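# Load a white part from the tote into the mould nest

## Task

Pick one white plastic part out of the blue tote and put it into the empty nest of the mould on the rotary table that sits closest to the arms, narrow end pointing down and pushed fully home. The tote must stay upright in its place with the remaining parts still inside. Finish with both grippers released so neither arm is in contact with any movable object.

## Robot and tools

Robot: two arms, left_arm and right_arm, each with a parallel two-finger gripper. Cameras: cam_head_left, cam_head_right, cam_high, cam_low (fixed), cam_left_wrist and cam_right_wrist (on the hands), each 896x504. Each has calibration data (intrinsics K, distortion D, and T_world_to_cam mapping scene coordinates into the camera). Fixed cameras may be shifted a few millimetres or degrees from it, and wrist images can lag while an arm moves.

Frame: one scene frame for everything. Origin at table-top height, halfway between the two nominal arm bases; +x points out over the table, +z up, and left_arm is on the +y side (image left/right does not match arm names). Reported gripper positions are in metres and orientations are quaternions (w,x,y,z); both may be off by a few centimetres, worse at long reach. A gripper's fingers point along its own +z and close along its own y. The reported position is the spot between the finger pads, just behind the tips.

The 14-number row: used by execute_actions and move. Values run -1 to 1. Order: left_arm dx, dy, dz, rx, ry, rz, opening, then right_arm dx, dy, dz, rx, ry, rz, opening. The six pose numbers are an offset, not a pose: they are measured along the scene axes from that arm's Hand target as it stood when the action or move began, with rotation about the hand target's position. Scale: 1.0 equals 0.6 m for dx/dy/dz and 180 degrees for rx/ry/rz; rx, ry, rz form a single rotation vector. Opening is absolute, not an offset: +1 fully open (about 87 mm between pads), +0.5 about 69 mm, 0 about 43 mm, -0.5 about 18 mm, -1 closed. Sending 0 in an opening slot closes to mid gap, so to leave a gripper unchanged repeat its current command. Sending six zeros re-requests the current Hand target.

execute_actions(actions, cameras): actions is a list of actions; each action is a list of up to 15 rows, one per 1/30 s step, and a short table repeats its last row to fill 15 steps. Every row in an action is counted from the start pose of that action, not from the previous row, while each new action starts from the updated Hand target, so the same offset repeated keeps moving further. An empty actions list just returns state and images. cameras: list of names, null/omitted or ["all"] for all, [] for none; an unknown name invalidates the call.

move(target, speed, blend, opening_speed, blocking, cameras): drives each gripper in a straight line toward its target. target is one 14-number row or a list of up to 15 rows; every row is an offset from the same starting Hand targets. speed in m/s, 0.002 to 2.9, default 0.25 (rotation up to twice that in rad/s), one value or one per target. blend in metres rounds corners in a list. opening_speed (0.2 or more, per second on the -1..1 scale) ramps finger motion. blocking=false returns early while the move continues. Paths do not avoid obstacles or the other arm; faster moves lag, overshoot and hit harder. Avoid paths close to an arm's own base. Total path time is capped at 10 s. The result adds a "move:" line, e.g. done, off_target, moving, held or fault, with limits such as paced or held. done means within 10 mm and 2 degrees of target; neither done nor off_target tells you about contact.

wait(seconds 0 to 10, cameras): lets time pass with commands held. stop(cameras): brakes a running move. zoom_image(camera, region=[x0,y0,x1,y1] in pixels, at most 504x504): closer look at the latest image of a camera. finished_scene(scene): ends the scene with its number; irreversible.

Results: end_effector_position and end_effector_quat_wxyz per arm; Hand target (last commanded pose after clipping, the base for the next offsets); Tool commands; grip_measured (gripper reading on the command scale); Joint positions (the final gripper value on 0 closed to 1 open); Joint velocities ("within noise" when still); Joint torques (include arm weight, offsets and noise; joints 1 to 3 wrap at ±28 N m). MOTOR HOT appears at 75 °C; at 90 °C an over-temperature fault folds that arm for good.

Behaviour: commanded orientation is clipped to within 40 degrees of the current one per step. Friction and weight can leave the gripper short, low or tilted, so check the pose after each move and correct. Small commands may not move at all or may go sideways. An arm blocked by something keeps pressing until commanded back. To grasp, command an opening about 0.04 below the grip_measured value at first contact. Readings may be off by about 1 mm.

Avoid: dropping or releasing moving parts, fast impacts, hard pressing, grippers or arms pushing against each other (including one gripper closing on the other's fingers), knocking the tote over or off place, anything leaving the table, camera cables resting on objects, and holding loads or stretched poses long enough to overheat.

Each tool is called after "Emit:" as a command line: name --argument value for each argument, lists and objects as JSON in quotes; but a table of rows of numbers goes row by row, as --pt "numbers of a row", without its own name.

## Session

Emit:
execute_actions --actions '[]'

Scene clock: 0.00 s.
left_arm: end_effector_position=(+0.4068, +0.2544, +0.1821) grip_measured=+1.000 end_effector_quat_wxyz=(+0.468, -0.072, +0.881, -0.016) | right_arm: end_effector_position=(+0.2237, -0.2899, +0.0600) grip_measured=+0.985 end_effector_quat_wxyz=(+0.543, +0.087, +0.835, +0.014)
Joint positions: left_arm=[-0.226 1.326 0.907 -0.196 -0.235 -0.279 1] | right_arm=[0.717 1.043 0.067 0.417 0.689 0.509 0.993]
Joint velocities: within noise
Joint torques (N m): no reading
Motor temperatures (°C): left_arm=[30 35 38 29 27 29 29] | right_arm=[31 41 36 30 27 28 31]
Heat: left arm: 38 °C; right arm: 41 °C.
Hand target: left_arm +0.4084, +0.2541, +0.1875; +0.474, -0.072, +0.877, -0.018 | right_arm +0.2270, -0.2874, +0.0651; +0.549, +0.090, +0.831, +0.020
Tool commands: left_gripper/opening=+1.0 right_gripper/opening=+1.0

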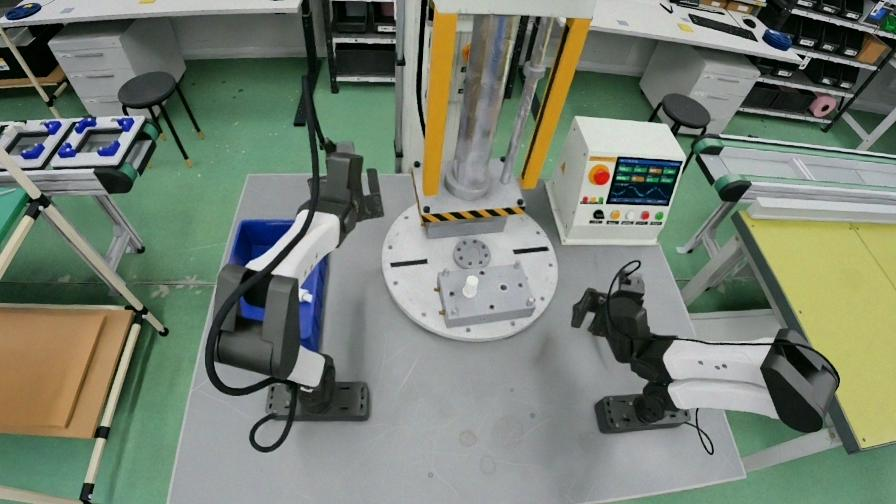

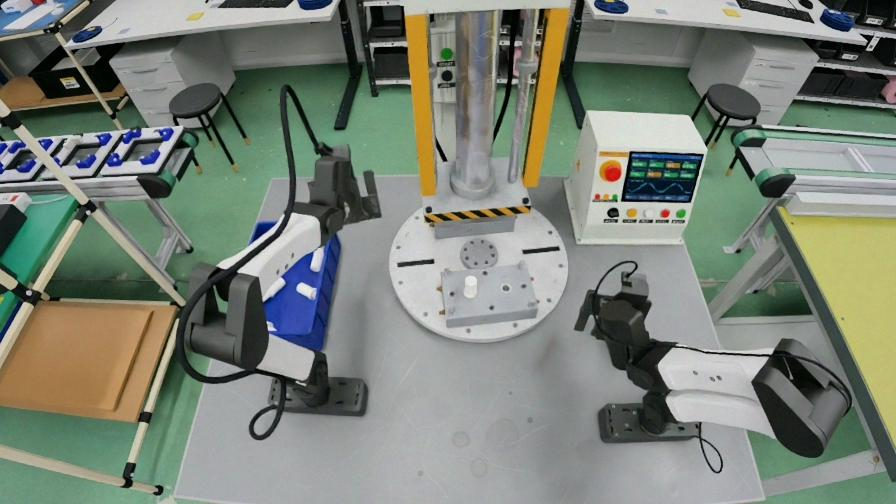

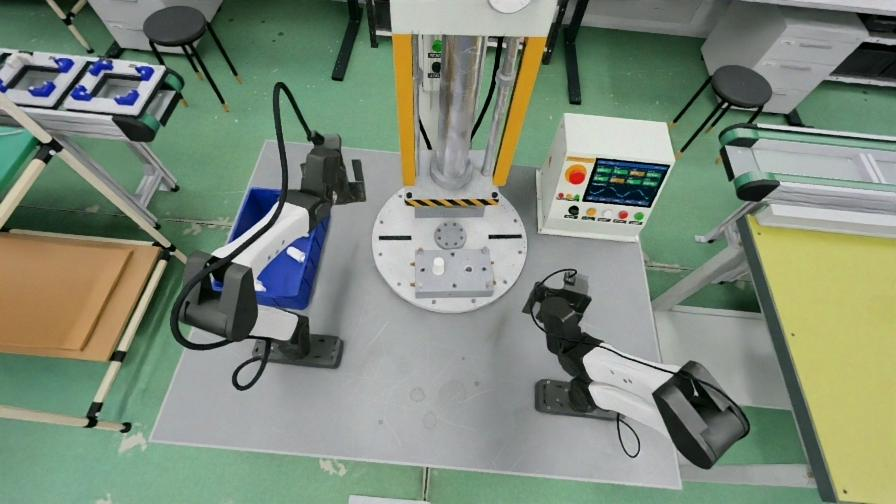

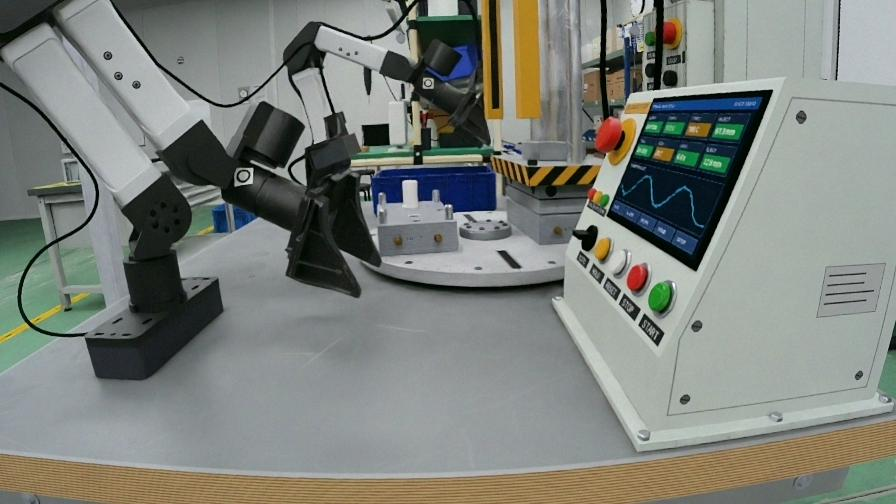

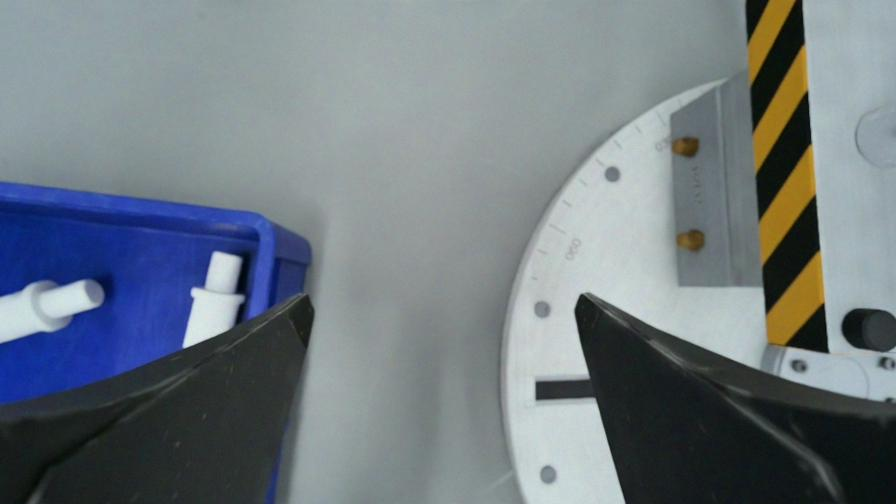

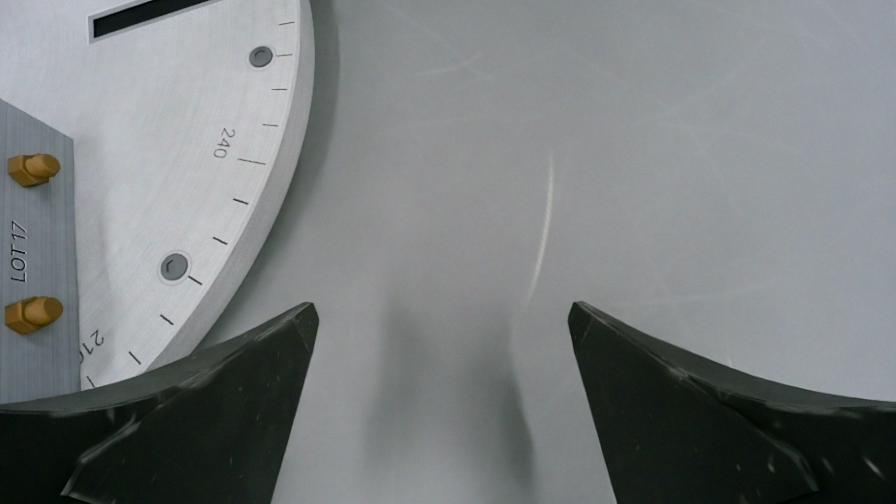

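Emit:
zoom_image --camera "cam_head_right" --region '[380, 220, 580, 350]'

Emit:
zoom_image --camera "cam_head_right" --region '[200, 200, 400, 360]'

Emit:
zoom_image --camera "cam_low" --region '[340, 150, 540, 290]'

Emit:
zoom_image --camera "cam_left_wrist" --region '[0, 170, 330, 400]'

Emit:
zoom_image --camera "cam_high" --region '[380, 220, 540, 320]'

Scaled by 2.520 from the camera's 896x504 image, which has a finer 1280x720 frame.

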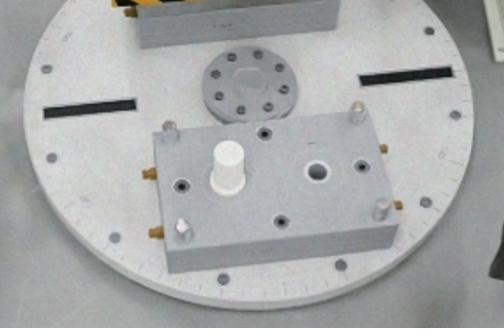

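Scaled by 2.520 from the camera's 896x504 image, which has a finer 1280x720 frame.

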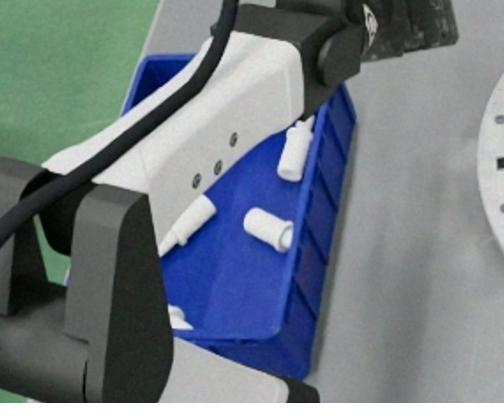

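Scaled by 2.520 from the camera's 896x504 image, which has a finer 1280x720 frame.

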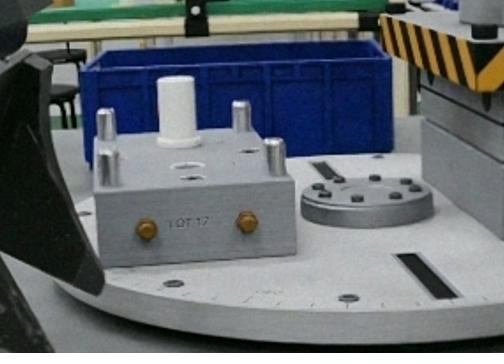

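Scaled by 1.527 from the camera's 896x504 image, which has a finer 1280x720 frame.

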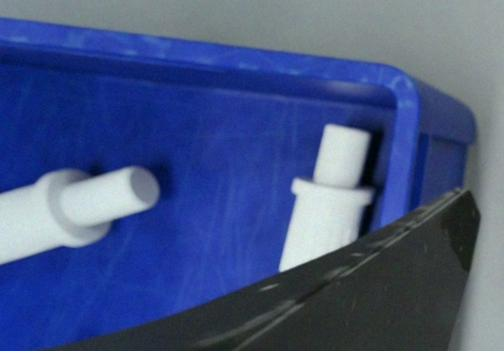

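Scaled by 3.150 from the camera's 896x504 image, which has a finer 1280x720 frame.

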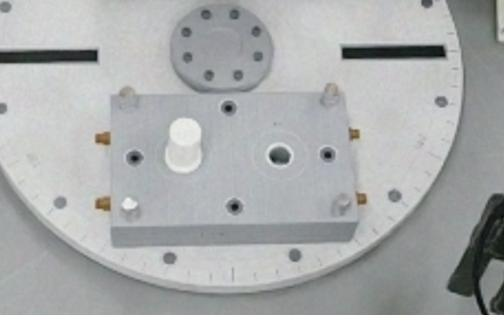

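Emit:
move --target '[-0.25,0.25,0.22,0,0,0,1,0,0,0,0,0,0,1]'

Scene clock: 35.50 s.
left_arm: end_effector_position=(+0.2581, +0.4037, +0.3122) grip_measured=+1.000 end_effector_quat_wxyz=(+0.468, -0.079, +0.880, -0.019) | right_arm: end_effector_position=(+0.2237, -0.2899, +0.0600) grip_measured=+0.985 end_effector_quat_wxyz=(+0.543, +0.087, +0.835, +0.014)
Joint positions: left_arm=[0.689 0.951 1.258 -1.003 0.509 0.256 1] | right_arm=[0.717 1.043 0.067 0.417 0.689 0.509 0.993]
Joint velocities: within noise
Joint torques (N m): left_arm=[1.35 -0.64 9.88 1.43 0.44 0.11] | right_arm=[-0.4 -1.5 6.37 1.91 0.27 0]
Motor temperatures (°C): left_arm=[30 37 41 32 27 29 29] | right_arm=[31 40 40 33 27 28 31]
Heat: left arm: 41 °C; right arm: 40 °C.
Hand target: left_arm +0.2584, +0.4041, +0.3196; +0.474, -0.072, +0.877, -0.018 | right_arm +0.2270, -0.2874, +0.0651; +0.549, +0.090, +0.831, +0.020
Off the commanded pose: left_arm 0.007 m, 1 deg | right_arm 0.007 m, 1 deg.
move: done
camera_calibration:
cam_left_wrist: T_world_to_cam=[[0.118197, -0.986008, 0.117545, 0.327546], [-0.987416, -0.129232, -0.0911508, 0.357252], [0.105066, -0.105292, -0.988876, 0.458894], [0, 0, 0, 1]] pos_world=[0.265827, 0.417449, 0.447851]

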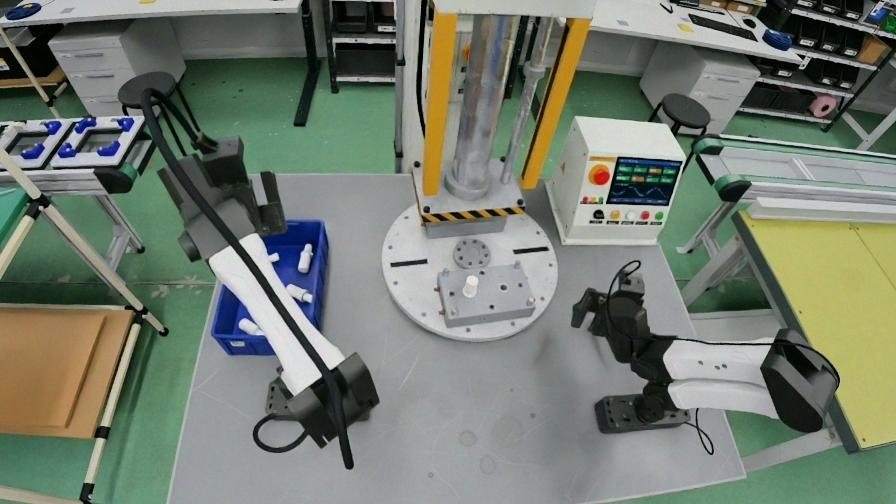

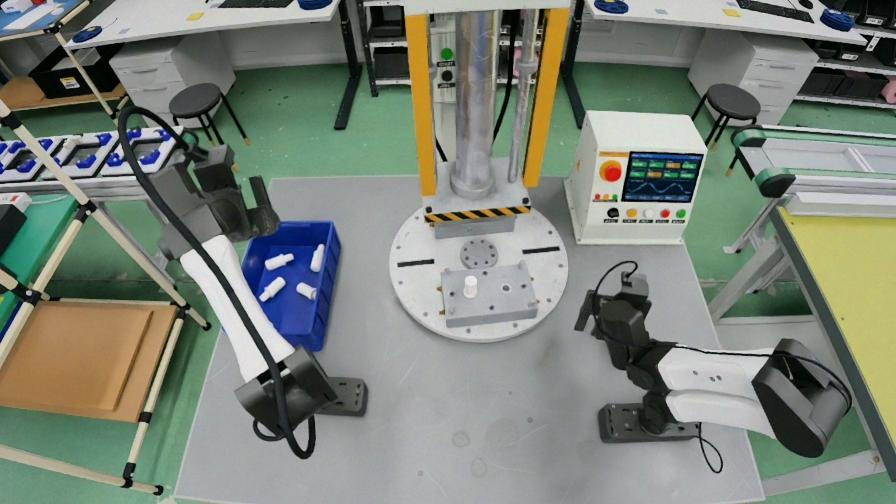

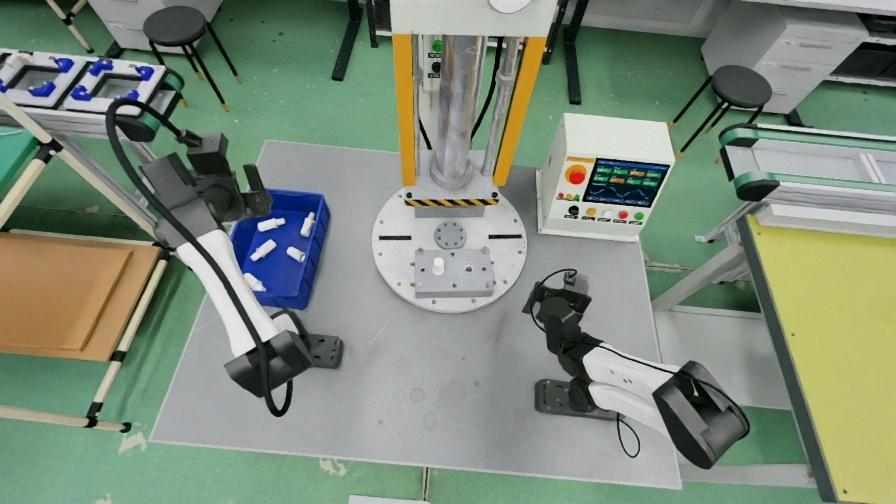

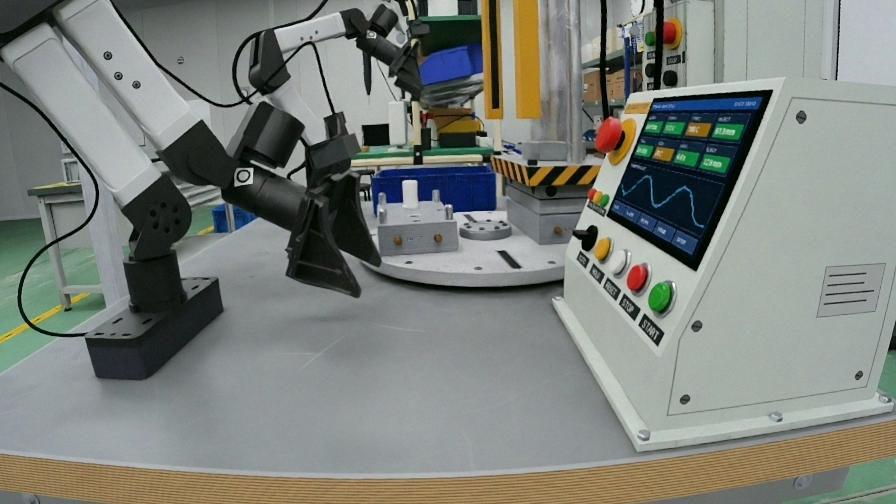

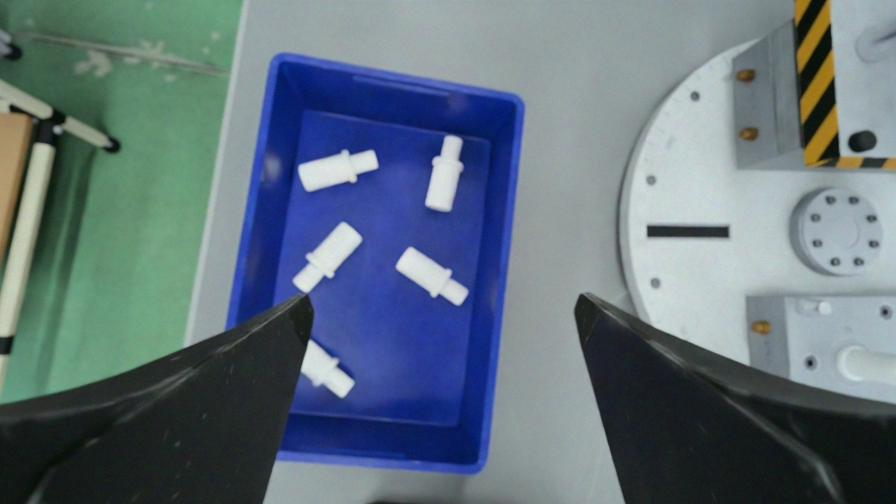

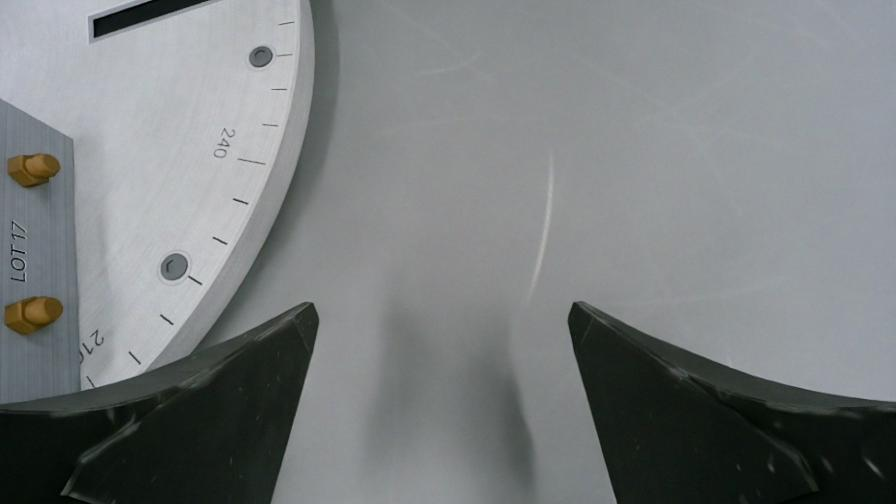

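Emit:
move --target '[0.044,-0.033,-0.2,-0.158,0.284,0.271,0.2,0,0,0,0,0,0,1]'

Scene clock: 74.23 s.
left_arm: end_effector_position=(+0.2816, +0.3831, +0.1972) grip_measured=+0.200 end_effector_quat_wxyz=(+0.001, -0.515, +0.857, +0.001) | right_arm: end_effector_position=(+0.2237, -0.2899, +0.0600) grip_measured=+0.985 end_effector_quat_wxyz=(+0.543, +0.087, +0.835, +0.014)
Joint positions: left_arm=[0.374 1.657 1.566 -1.479 -0.001 -0.722 0.6] | right_arm=[0.717 1.043 0.067 0.417 0.689 0.509 0.993]
Joint velocities: within noise
Joint torques (N m): left_arm=[0.8 -5.09 9.37 0.18 0.05 -0.08] | right_arm=[-0.29 -1.43 6.2 1.91 0.3 -0.02]
Motor temperatures (°C): left_arm=[30 35 46 33 27 29 28] | right_arm=[31 40 42 34 27 28 31]
Heat: left arm: 46 °C; right arm: 42 °C.
Hand target: left_arm +0.2848, +0.3842, +0.1995; +0.000, -0.520, +0.854, +0.001 | right_arm +0.2270, -0.2874, +0.0651; +0.549, +0.090, +0.831, +0.020
Off the commanded pose: left_arm 0.004 m, 1 deg | right_arm 0.007 m, 1 deg.
move: done
camera_calibration:
cam_left_wrist: T_world_to_cam=[[0.886257, -0.463126, 0.0078828, -0.0770046], [-0.301144, -0.563185, 0.769503, 0.170514], [-0.351937, -0.684352, -0.638594, 0.621967], [0, 0, 0, 1]] pos_world=[0.338489, 0.486012, 0.26658]

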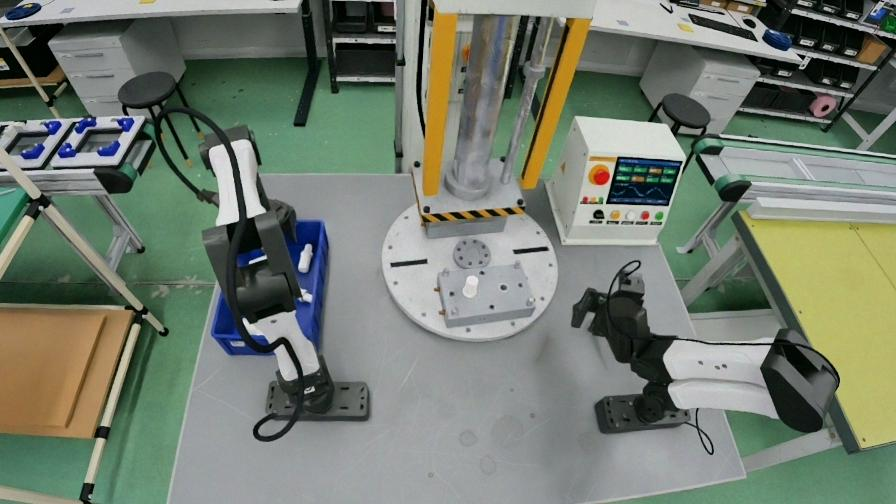

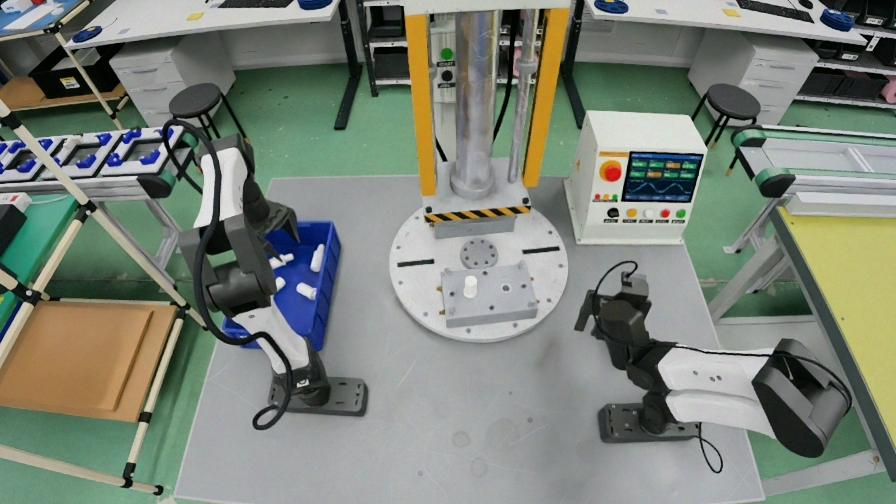

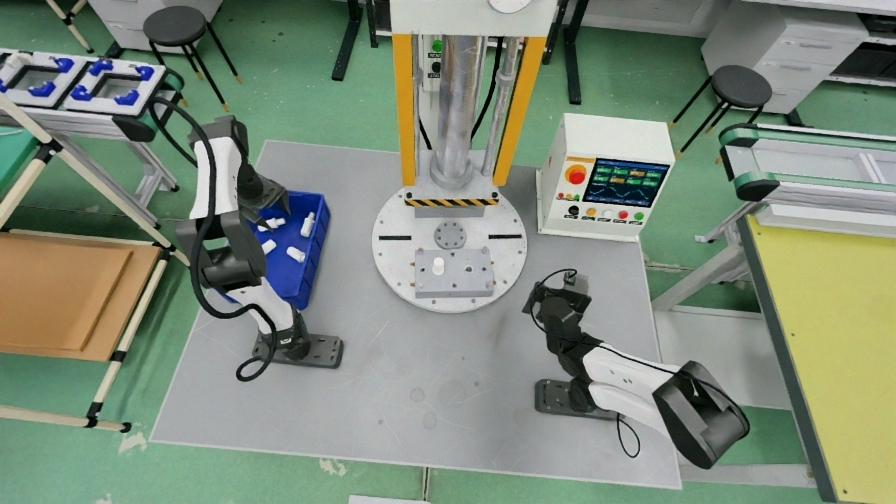

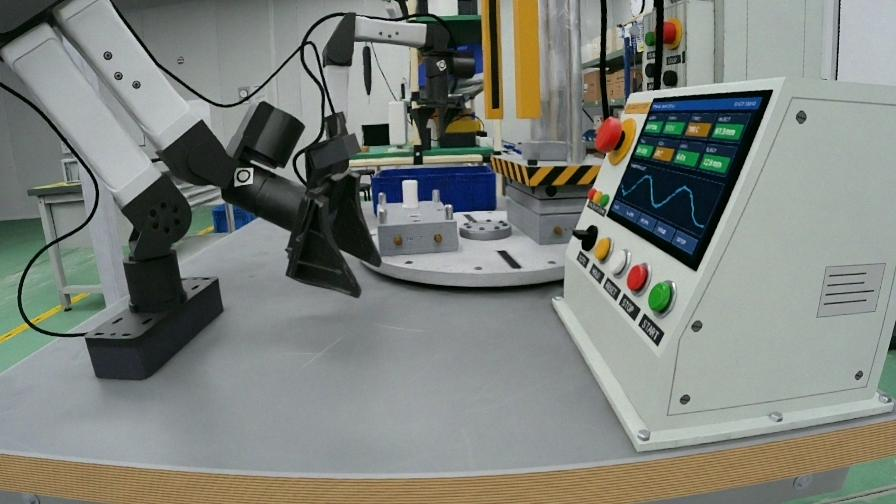

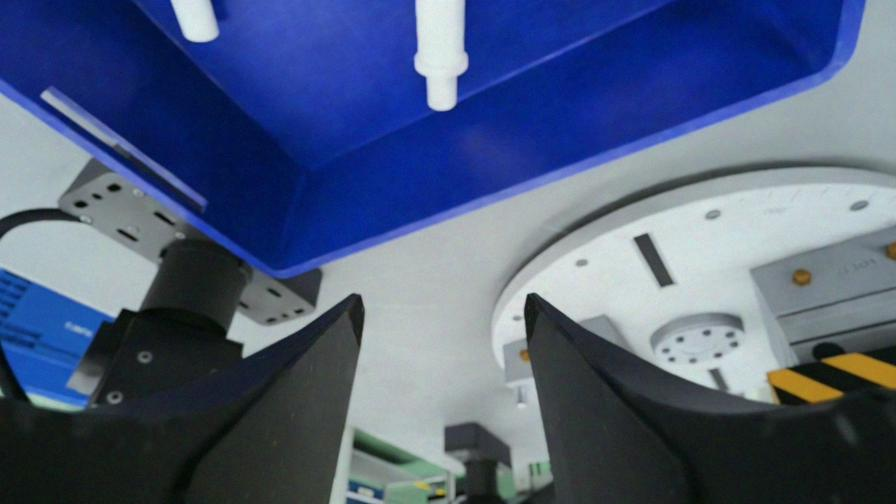

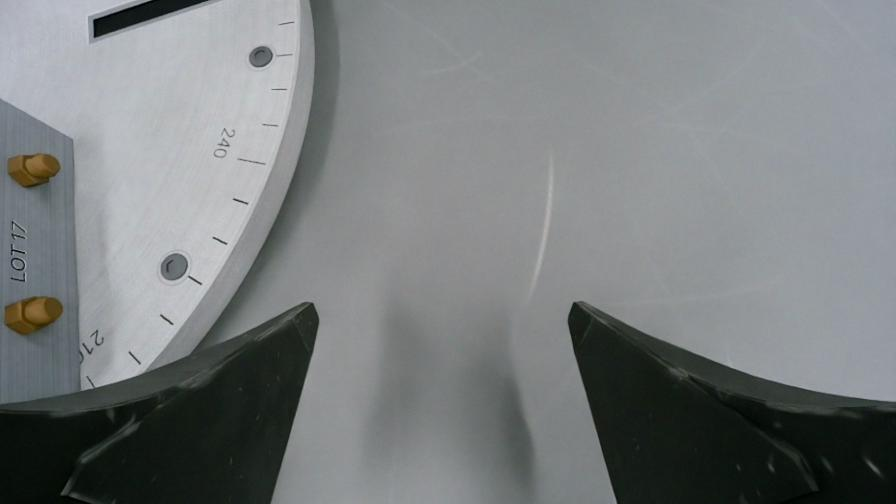

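Emit:
move --target '[0.006,0.014,-0.175,0,0,0,0.2,0,0,0,0,0,0,1]' --cameras '["cam_left_wrist","cam_low"]'

Emit:
zoom_image --camera "cam_left_wrist" --region '[250, 0, 650, 400]'

Scene clock: 92.33 s.
left_arm: end_effector_position=(+0.2888, +0.3904, +0.1003) grip_measured=+0.200 end_effector_quat_wxyz=(+0.004, -0.521, +0.854, +0.000) | right_arm: end_effector_position=(+0.2237, -0.2899, +0.0600) grip_measured=+0.985 end_effector_quat_wxyz=(+0.543, +0.087, +0.835, +0.014)
Joint positions: left_arm=[0.389 1.7 1.229 -1.092 -0.001 -0.719 0.6] | right_arm=[0.717 1.043 0.067 0.417 0.689 0.509 0.993]
Joint velocities: within noise
Joint torques (N m): left_arm=[1.25 -5.46 6.11 0.47 0.05 0.09] | right_arm=[-0.34 -1.52 6.34 1.93 0.28 0.01]
Motor temperatures (°C): left_arm=[30 36 46 31 27 29 28] | right_arm=[31 40 42 35 27 28 31]
Heat: left arm: 46 °C; right arm: 42 °C.
Hand target: left_arm +0.2883, +0.3927, +0.0945; +0.000, -0.520, +0.854, +0.001 | right_arm +0.2270, -0.2874, +0.0651; +0.549, +0.090, +0.831, +0.020
Off the commanded pose: left_arm 0.006 m, 0 deg | right_arm 0.007 m, 1 deg.
move: done
camera_calibration:
cam_left_wrist: T_world_to_cam=[[0.892318, -0.451257, 0.0116529, -0.0860259], [-0.297642, -0.568757, 0.766762, 0.25281], [-0.33938, -0.687664, -0.641825, 0.565587], [0, 0, 0, 1]] pos_world=[0.343958, 0.493902, 0.170165]
Images, in order (width x height): cam_low 896x504, cam_left_wrist 896x504.

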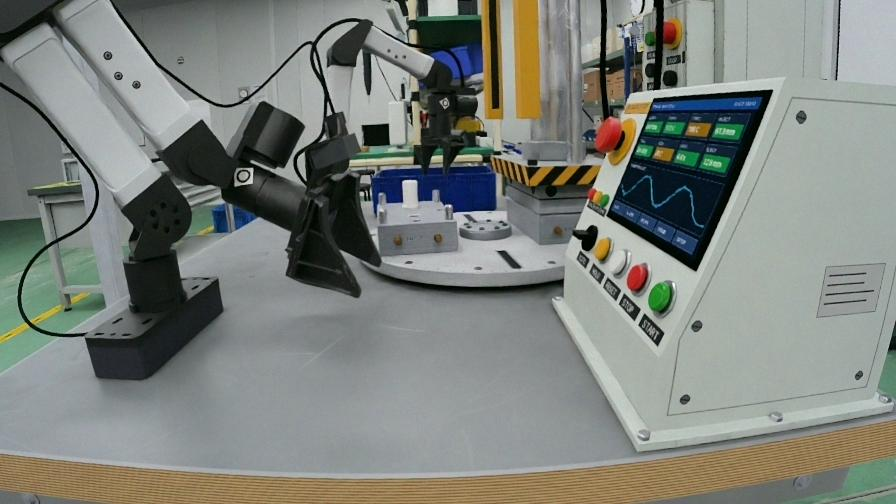

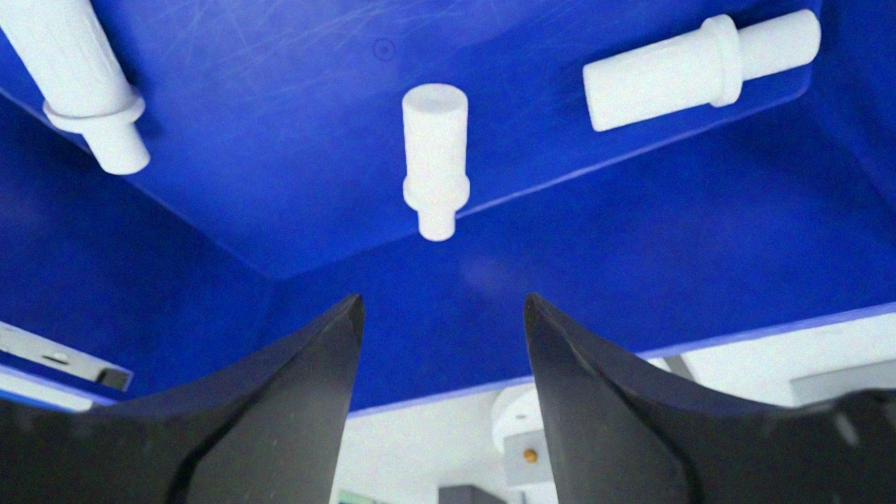

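Scaled by 1.260 from the camera's 896x504 image, which has a finer 1280x720 frame.

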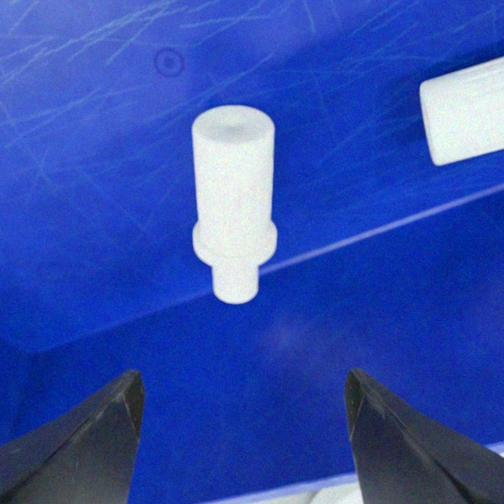

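Emit:
move --target '[-0.0072,-0.0012,-0.122,0,0,0,0.2,0,0,0,0,0,0,1]' --cameras '["cam_left_wrist","cam_head_right"]' --speed 0.12

Emit:
zoom_image --camera "cam_left_wrist" --region '[250, 100, 650, 500]'

Scene clock: 103.53 s.
left_arm: end_effector_position=(+0.2858, +0.3893, +0.0275) grip_measured=+0.200 end_effector_quat_wxyz=(+0.004, -0.520, +0.854, +0.000) | right_arm: end_effector_position=(+0.2237, -0.2899, +0.0600) grip_measured=+0.985 end_effector_quat_wxyz=(+0.543, +0.087, +0.835, +0.014)
Joint positions: left_arm=[0.389 1.793 1.028 -0.798 -0.001 -0.716 0.6] | right_arm=[0.717 1.043 0.067 0.417 0.689 0.509 0.993]
Joint velocities: within noise
Joint torques (N m): left_arm=[1.54 -5.5 5.53 0.48 0.06 0.09] | right_arm=[-0.29 -1.39 6.35 1.89 0.28 -0.01]
Motor temperatures (°C): left_arm=[30 36 45 31 27 29 28] | right_arm=[31 40 42 35 27 28 31]
Heat: left arm: 45 °C; right arm: 42 °C.
Hand target: left_arm +0.2841, +0.3920, +0.0213; +0.000, -0.520, +0.854, +0.001 | right_arm +0.2270, -0.2874, +0.0651; +0.549, +0.090, +0.831, +0.020
Off the commanded pose: left_arm 0.007 m, 0 deg | right_arm 0.007 m, 1 deg.
move: done
camera_calibration:
cam_left_wrist: T_world_to_cam=[[0.890771, -0.454296, 0.0119101, -0.0813889], [-0.299849, -0.567838, 0.766583, 0.307416], [-0.341493, -0.686422, -0.642034, 0.517348], [0, 0, 0, 1]] pos_world=[0.341348, 0.492707, 0.0974642]
Images, in order (width x height): cam_head_right 896x504, cam_left_wrist 896x504.

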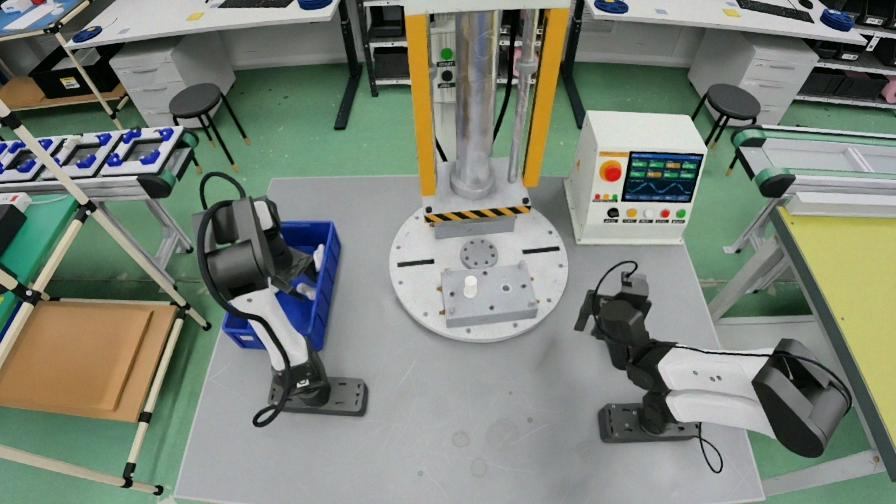

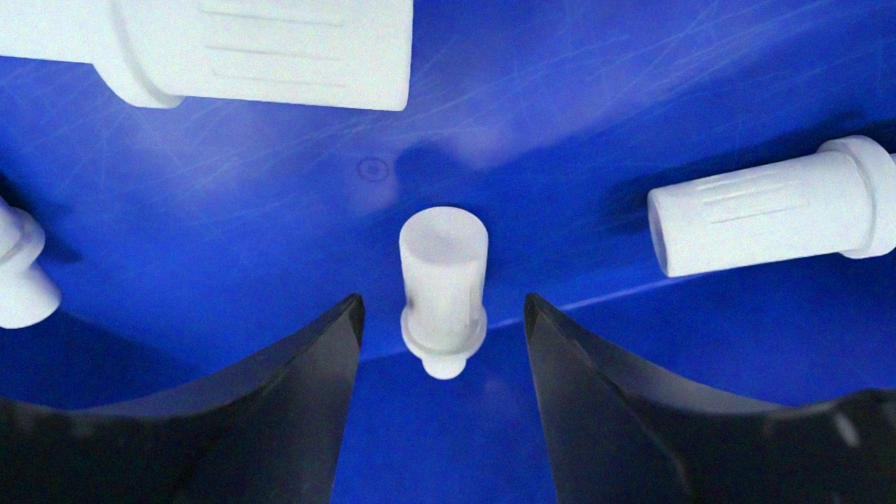

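Scaled by 1.260 from the camera's 896x504 image, which has a finer 1280x720 frame.

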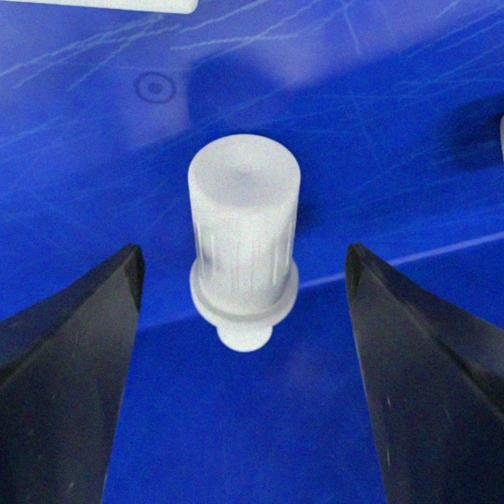

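Emit:
move --target '[0.001,0,-0.01,0,0,0,0.2,0,0,0,0,0,0,1]' --cameras '["cam_left_wrist"]' --speed 0.05

Scene clock: 109.60 s.
left_arm: end_effector_position=(+0.2875, +0.3900, +0.0224) grip_measured=+0.200 end_effector_quat_wxyz=(+0.006, -0.520, +0.854, +0.000) | right_arm: end_effector_position=(+0.2237, -0.2899, +0.0600) grip_measured=+0.985 end_effector_quat_wxyz=(+0.543, +0.087, +0.835, +0.014)
Joint positions: left_arm=[0.389 1.806 1.021 -0.774 -0.001 -0.716 0.6] | right_arm=[0.717 1.043 0.067 0.417 0.689 0.509 0.993]
Joint velocities: within noise
Joint torques (N m): left_arm=[1.46 -5.42 5.26 0.49 0.05 0.09] | right_arm=[-0.38 -1.5 6.32 1.93 0.23 0.01]
Motor temperatures (°C): left_arm=[30 37 44 31 27 29 28] | right_arm=[31 40 42 35 27 28 31]
Heat: left arm: 44 °C; right arm: 42 °C.
Hand target: left_arm +0.2847, +0.3920, +0.0153; +0.000, -0.520, +0.854, +0.001 | right_arm +0.2270, -0.2874, +0.0651; +0.549, +0.090, +0.831, +0.020
Off the commanded pose: left_arm 0.008 m, 1 deg | right_arm 0.007 m, 1 deg.
move: done
camera_calibration:
cam_left_wrist: T_world_to_cam=[[0.890721, -0.454313, 0.0146795, -0.0825969], [-0.302851, -0.569065, 0.76449, 0.313569], [-0.338964, -0.685394, -0.644468, 0.514008], [0, 0, 0, 1]] pos_world=[0.342766, 0.493215, 0.0927531]
Images, in order (width x height): cam_left_wrist 896x504.

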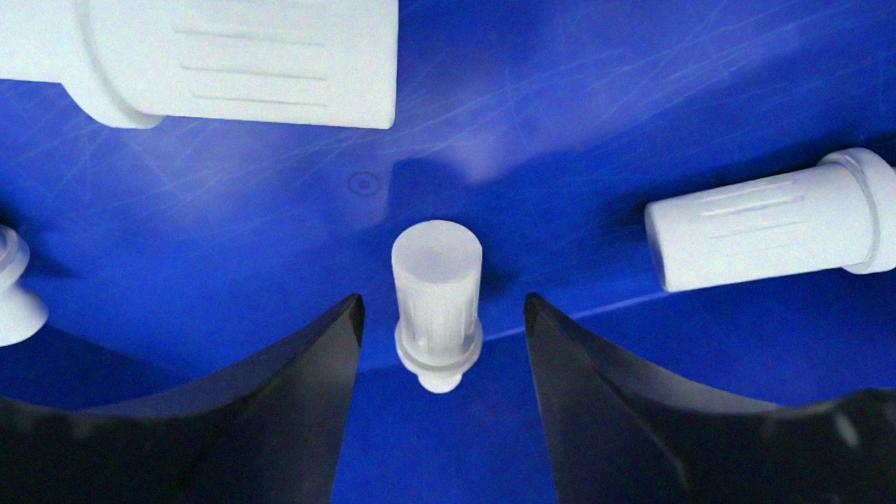

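Emit:
move --target '[-0.002,0.001,0,0,0,0,-0.55,0,0,0,0,0,0,1]' --cameras '["cam_left_wrist"]' --opening_speed 0.3

Scene clock: 118.97 s.
left_arm: end_effector_position=(+0.2873, +0.3912, +0.0223) grip_measured=-0.346 end_effector_quat_wxyz=(+0.007, -0.520, +0.854, +0.000) | right_arm: end_effector_position=(+0.2237, -0.2899, +0.0600) grip_measured=+0.985 end_effector_quat_wxyz=(+0.543, +0.087, +0.835, +0.014)
Joint positions: left_arm=[0.393 1.806 1.021 -0.773 -0.001 -0.713 0.327] | right_arm=[0.717 1.043 0.067 0.417 0.689 0.509 0.993]
Joint velocities: within noise
Joint torques (N m): left_arm=[1.39 -5.64 4.9 0.5 0.06 0.1] | right_arm=[-0.23 -1.52 6.39 1.91 0.25 0.01]
Motor temperatures (°C): left_arm=[30 37 44 31 27 29 28] | right_arm=[31 40 43 35 27 28 31]
Heat: left arm: 44 °C; right arm: 43 °C.
Hand target: left_arm +0.2835, +0.3925, +0.0153; +0.000, -0.520, +0.854, +0.001 | right_arm +0.2270, -0.2874, +0.0651; +0.549, +0.090, +0.831, +0.020
Off the commanded pose: left_arm 0.008 m, 1 deg | right_arm 0.007 m, 1 deg.
move: done
camera_calibration:
cam_left_wrist: T_world_to_cam=[[0.891198, -0.453353, 0.0153989, -0.0823613], [-0.303006, -0.569696, 0.763959, 0.314607], [-0.337571, -0.685505, -0.645081, 0.514399], [0, 0, 0, 1]] pos_world=[0.342374, 0.494515, 0.0927504]
Images, in order (width x height): cam_left_wrist 896x504.

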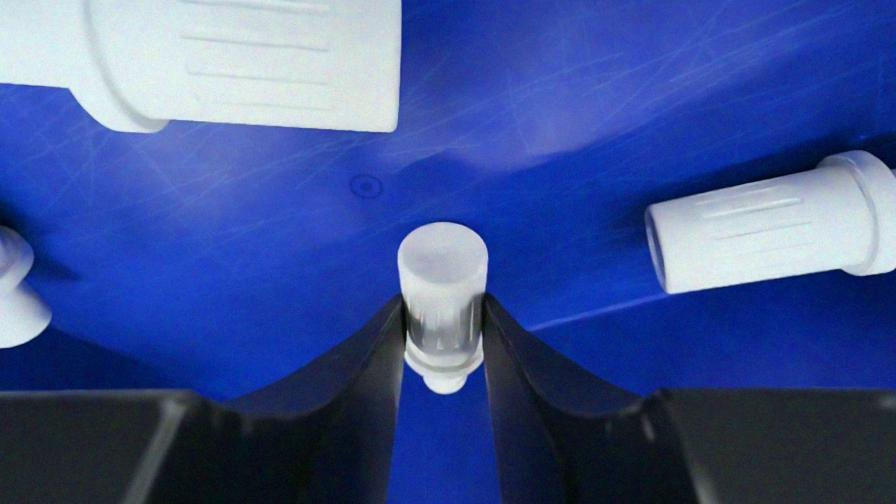

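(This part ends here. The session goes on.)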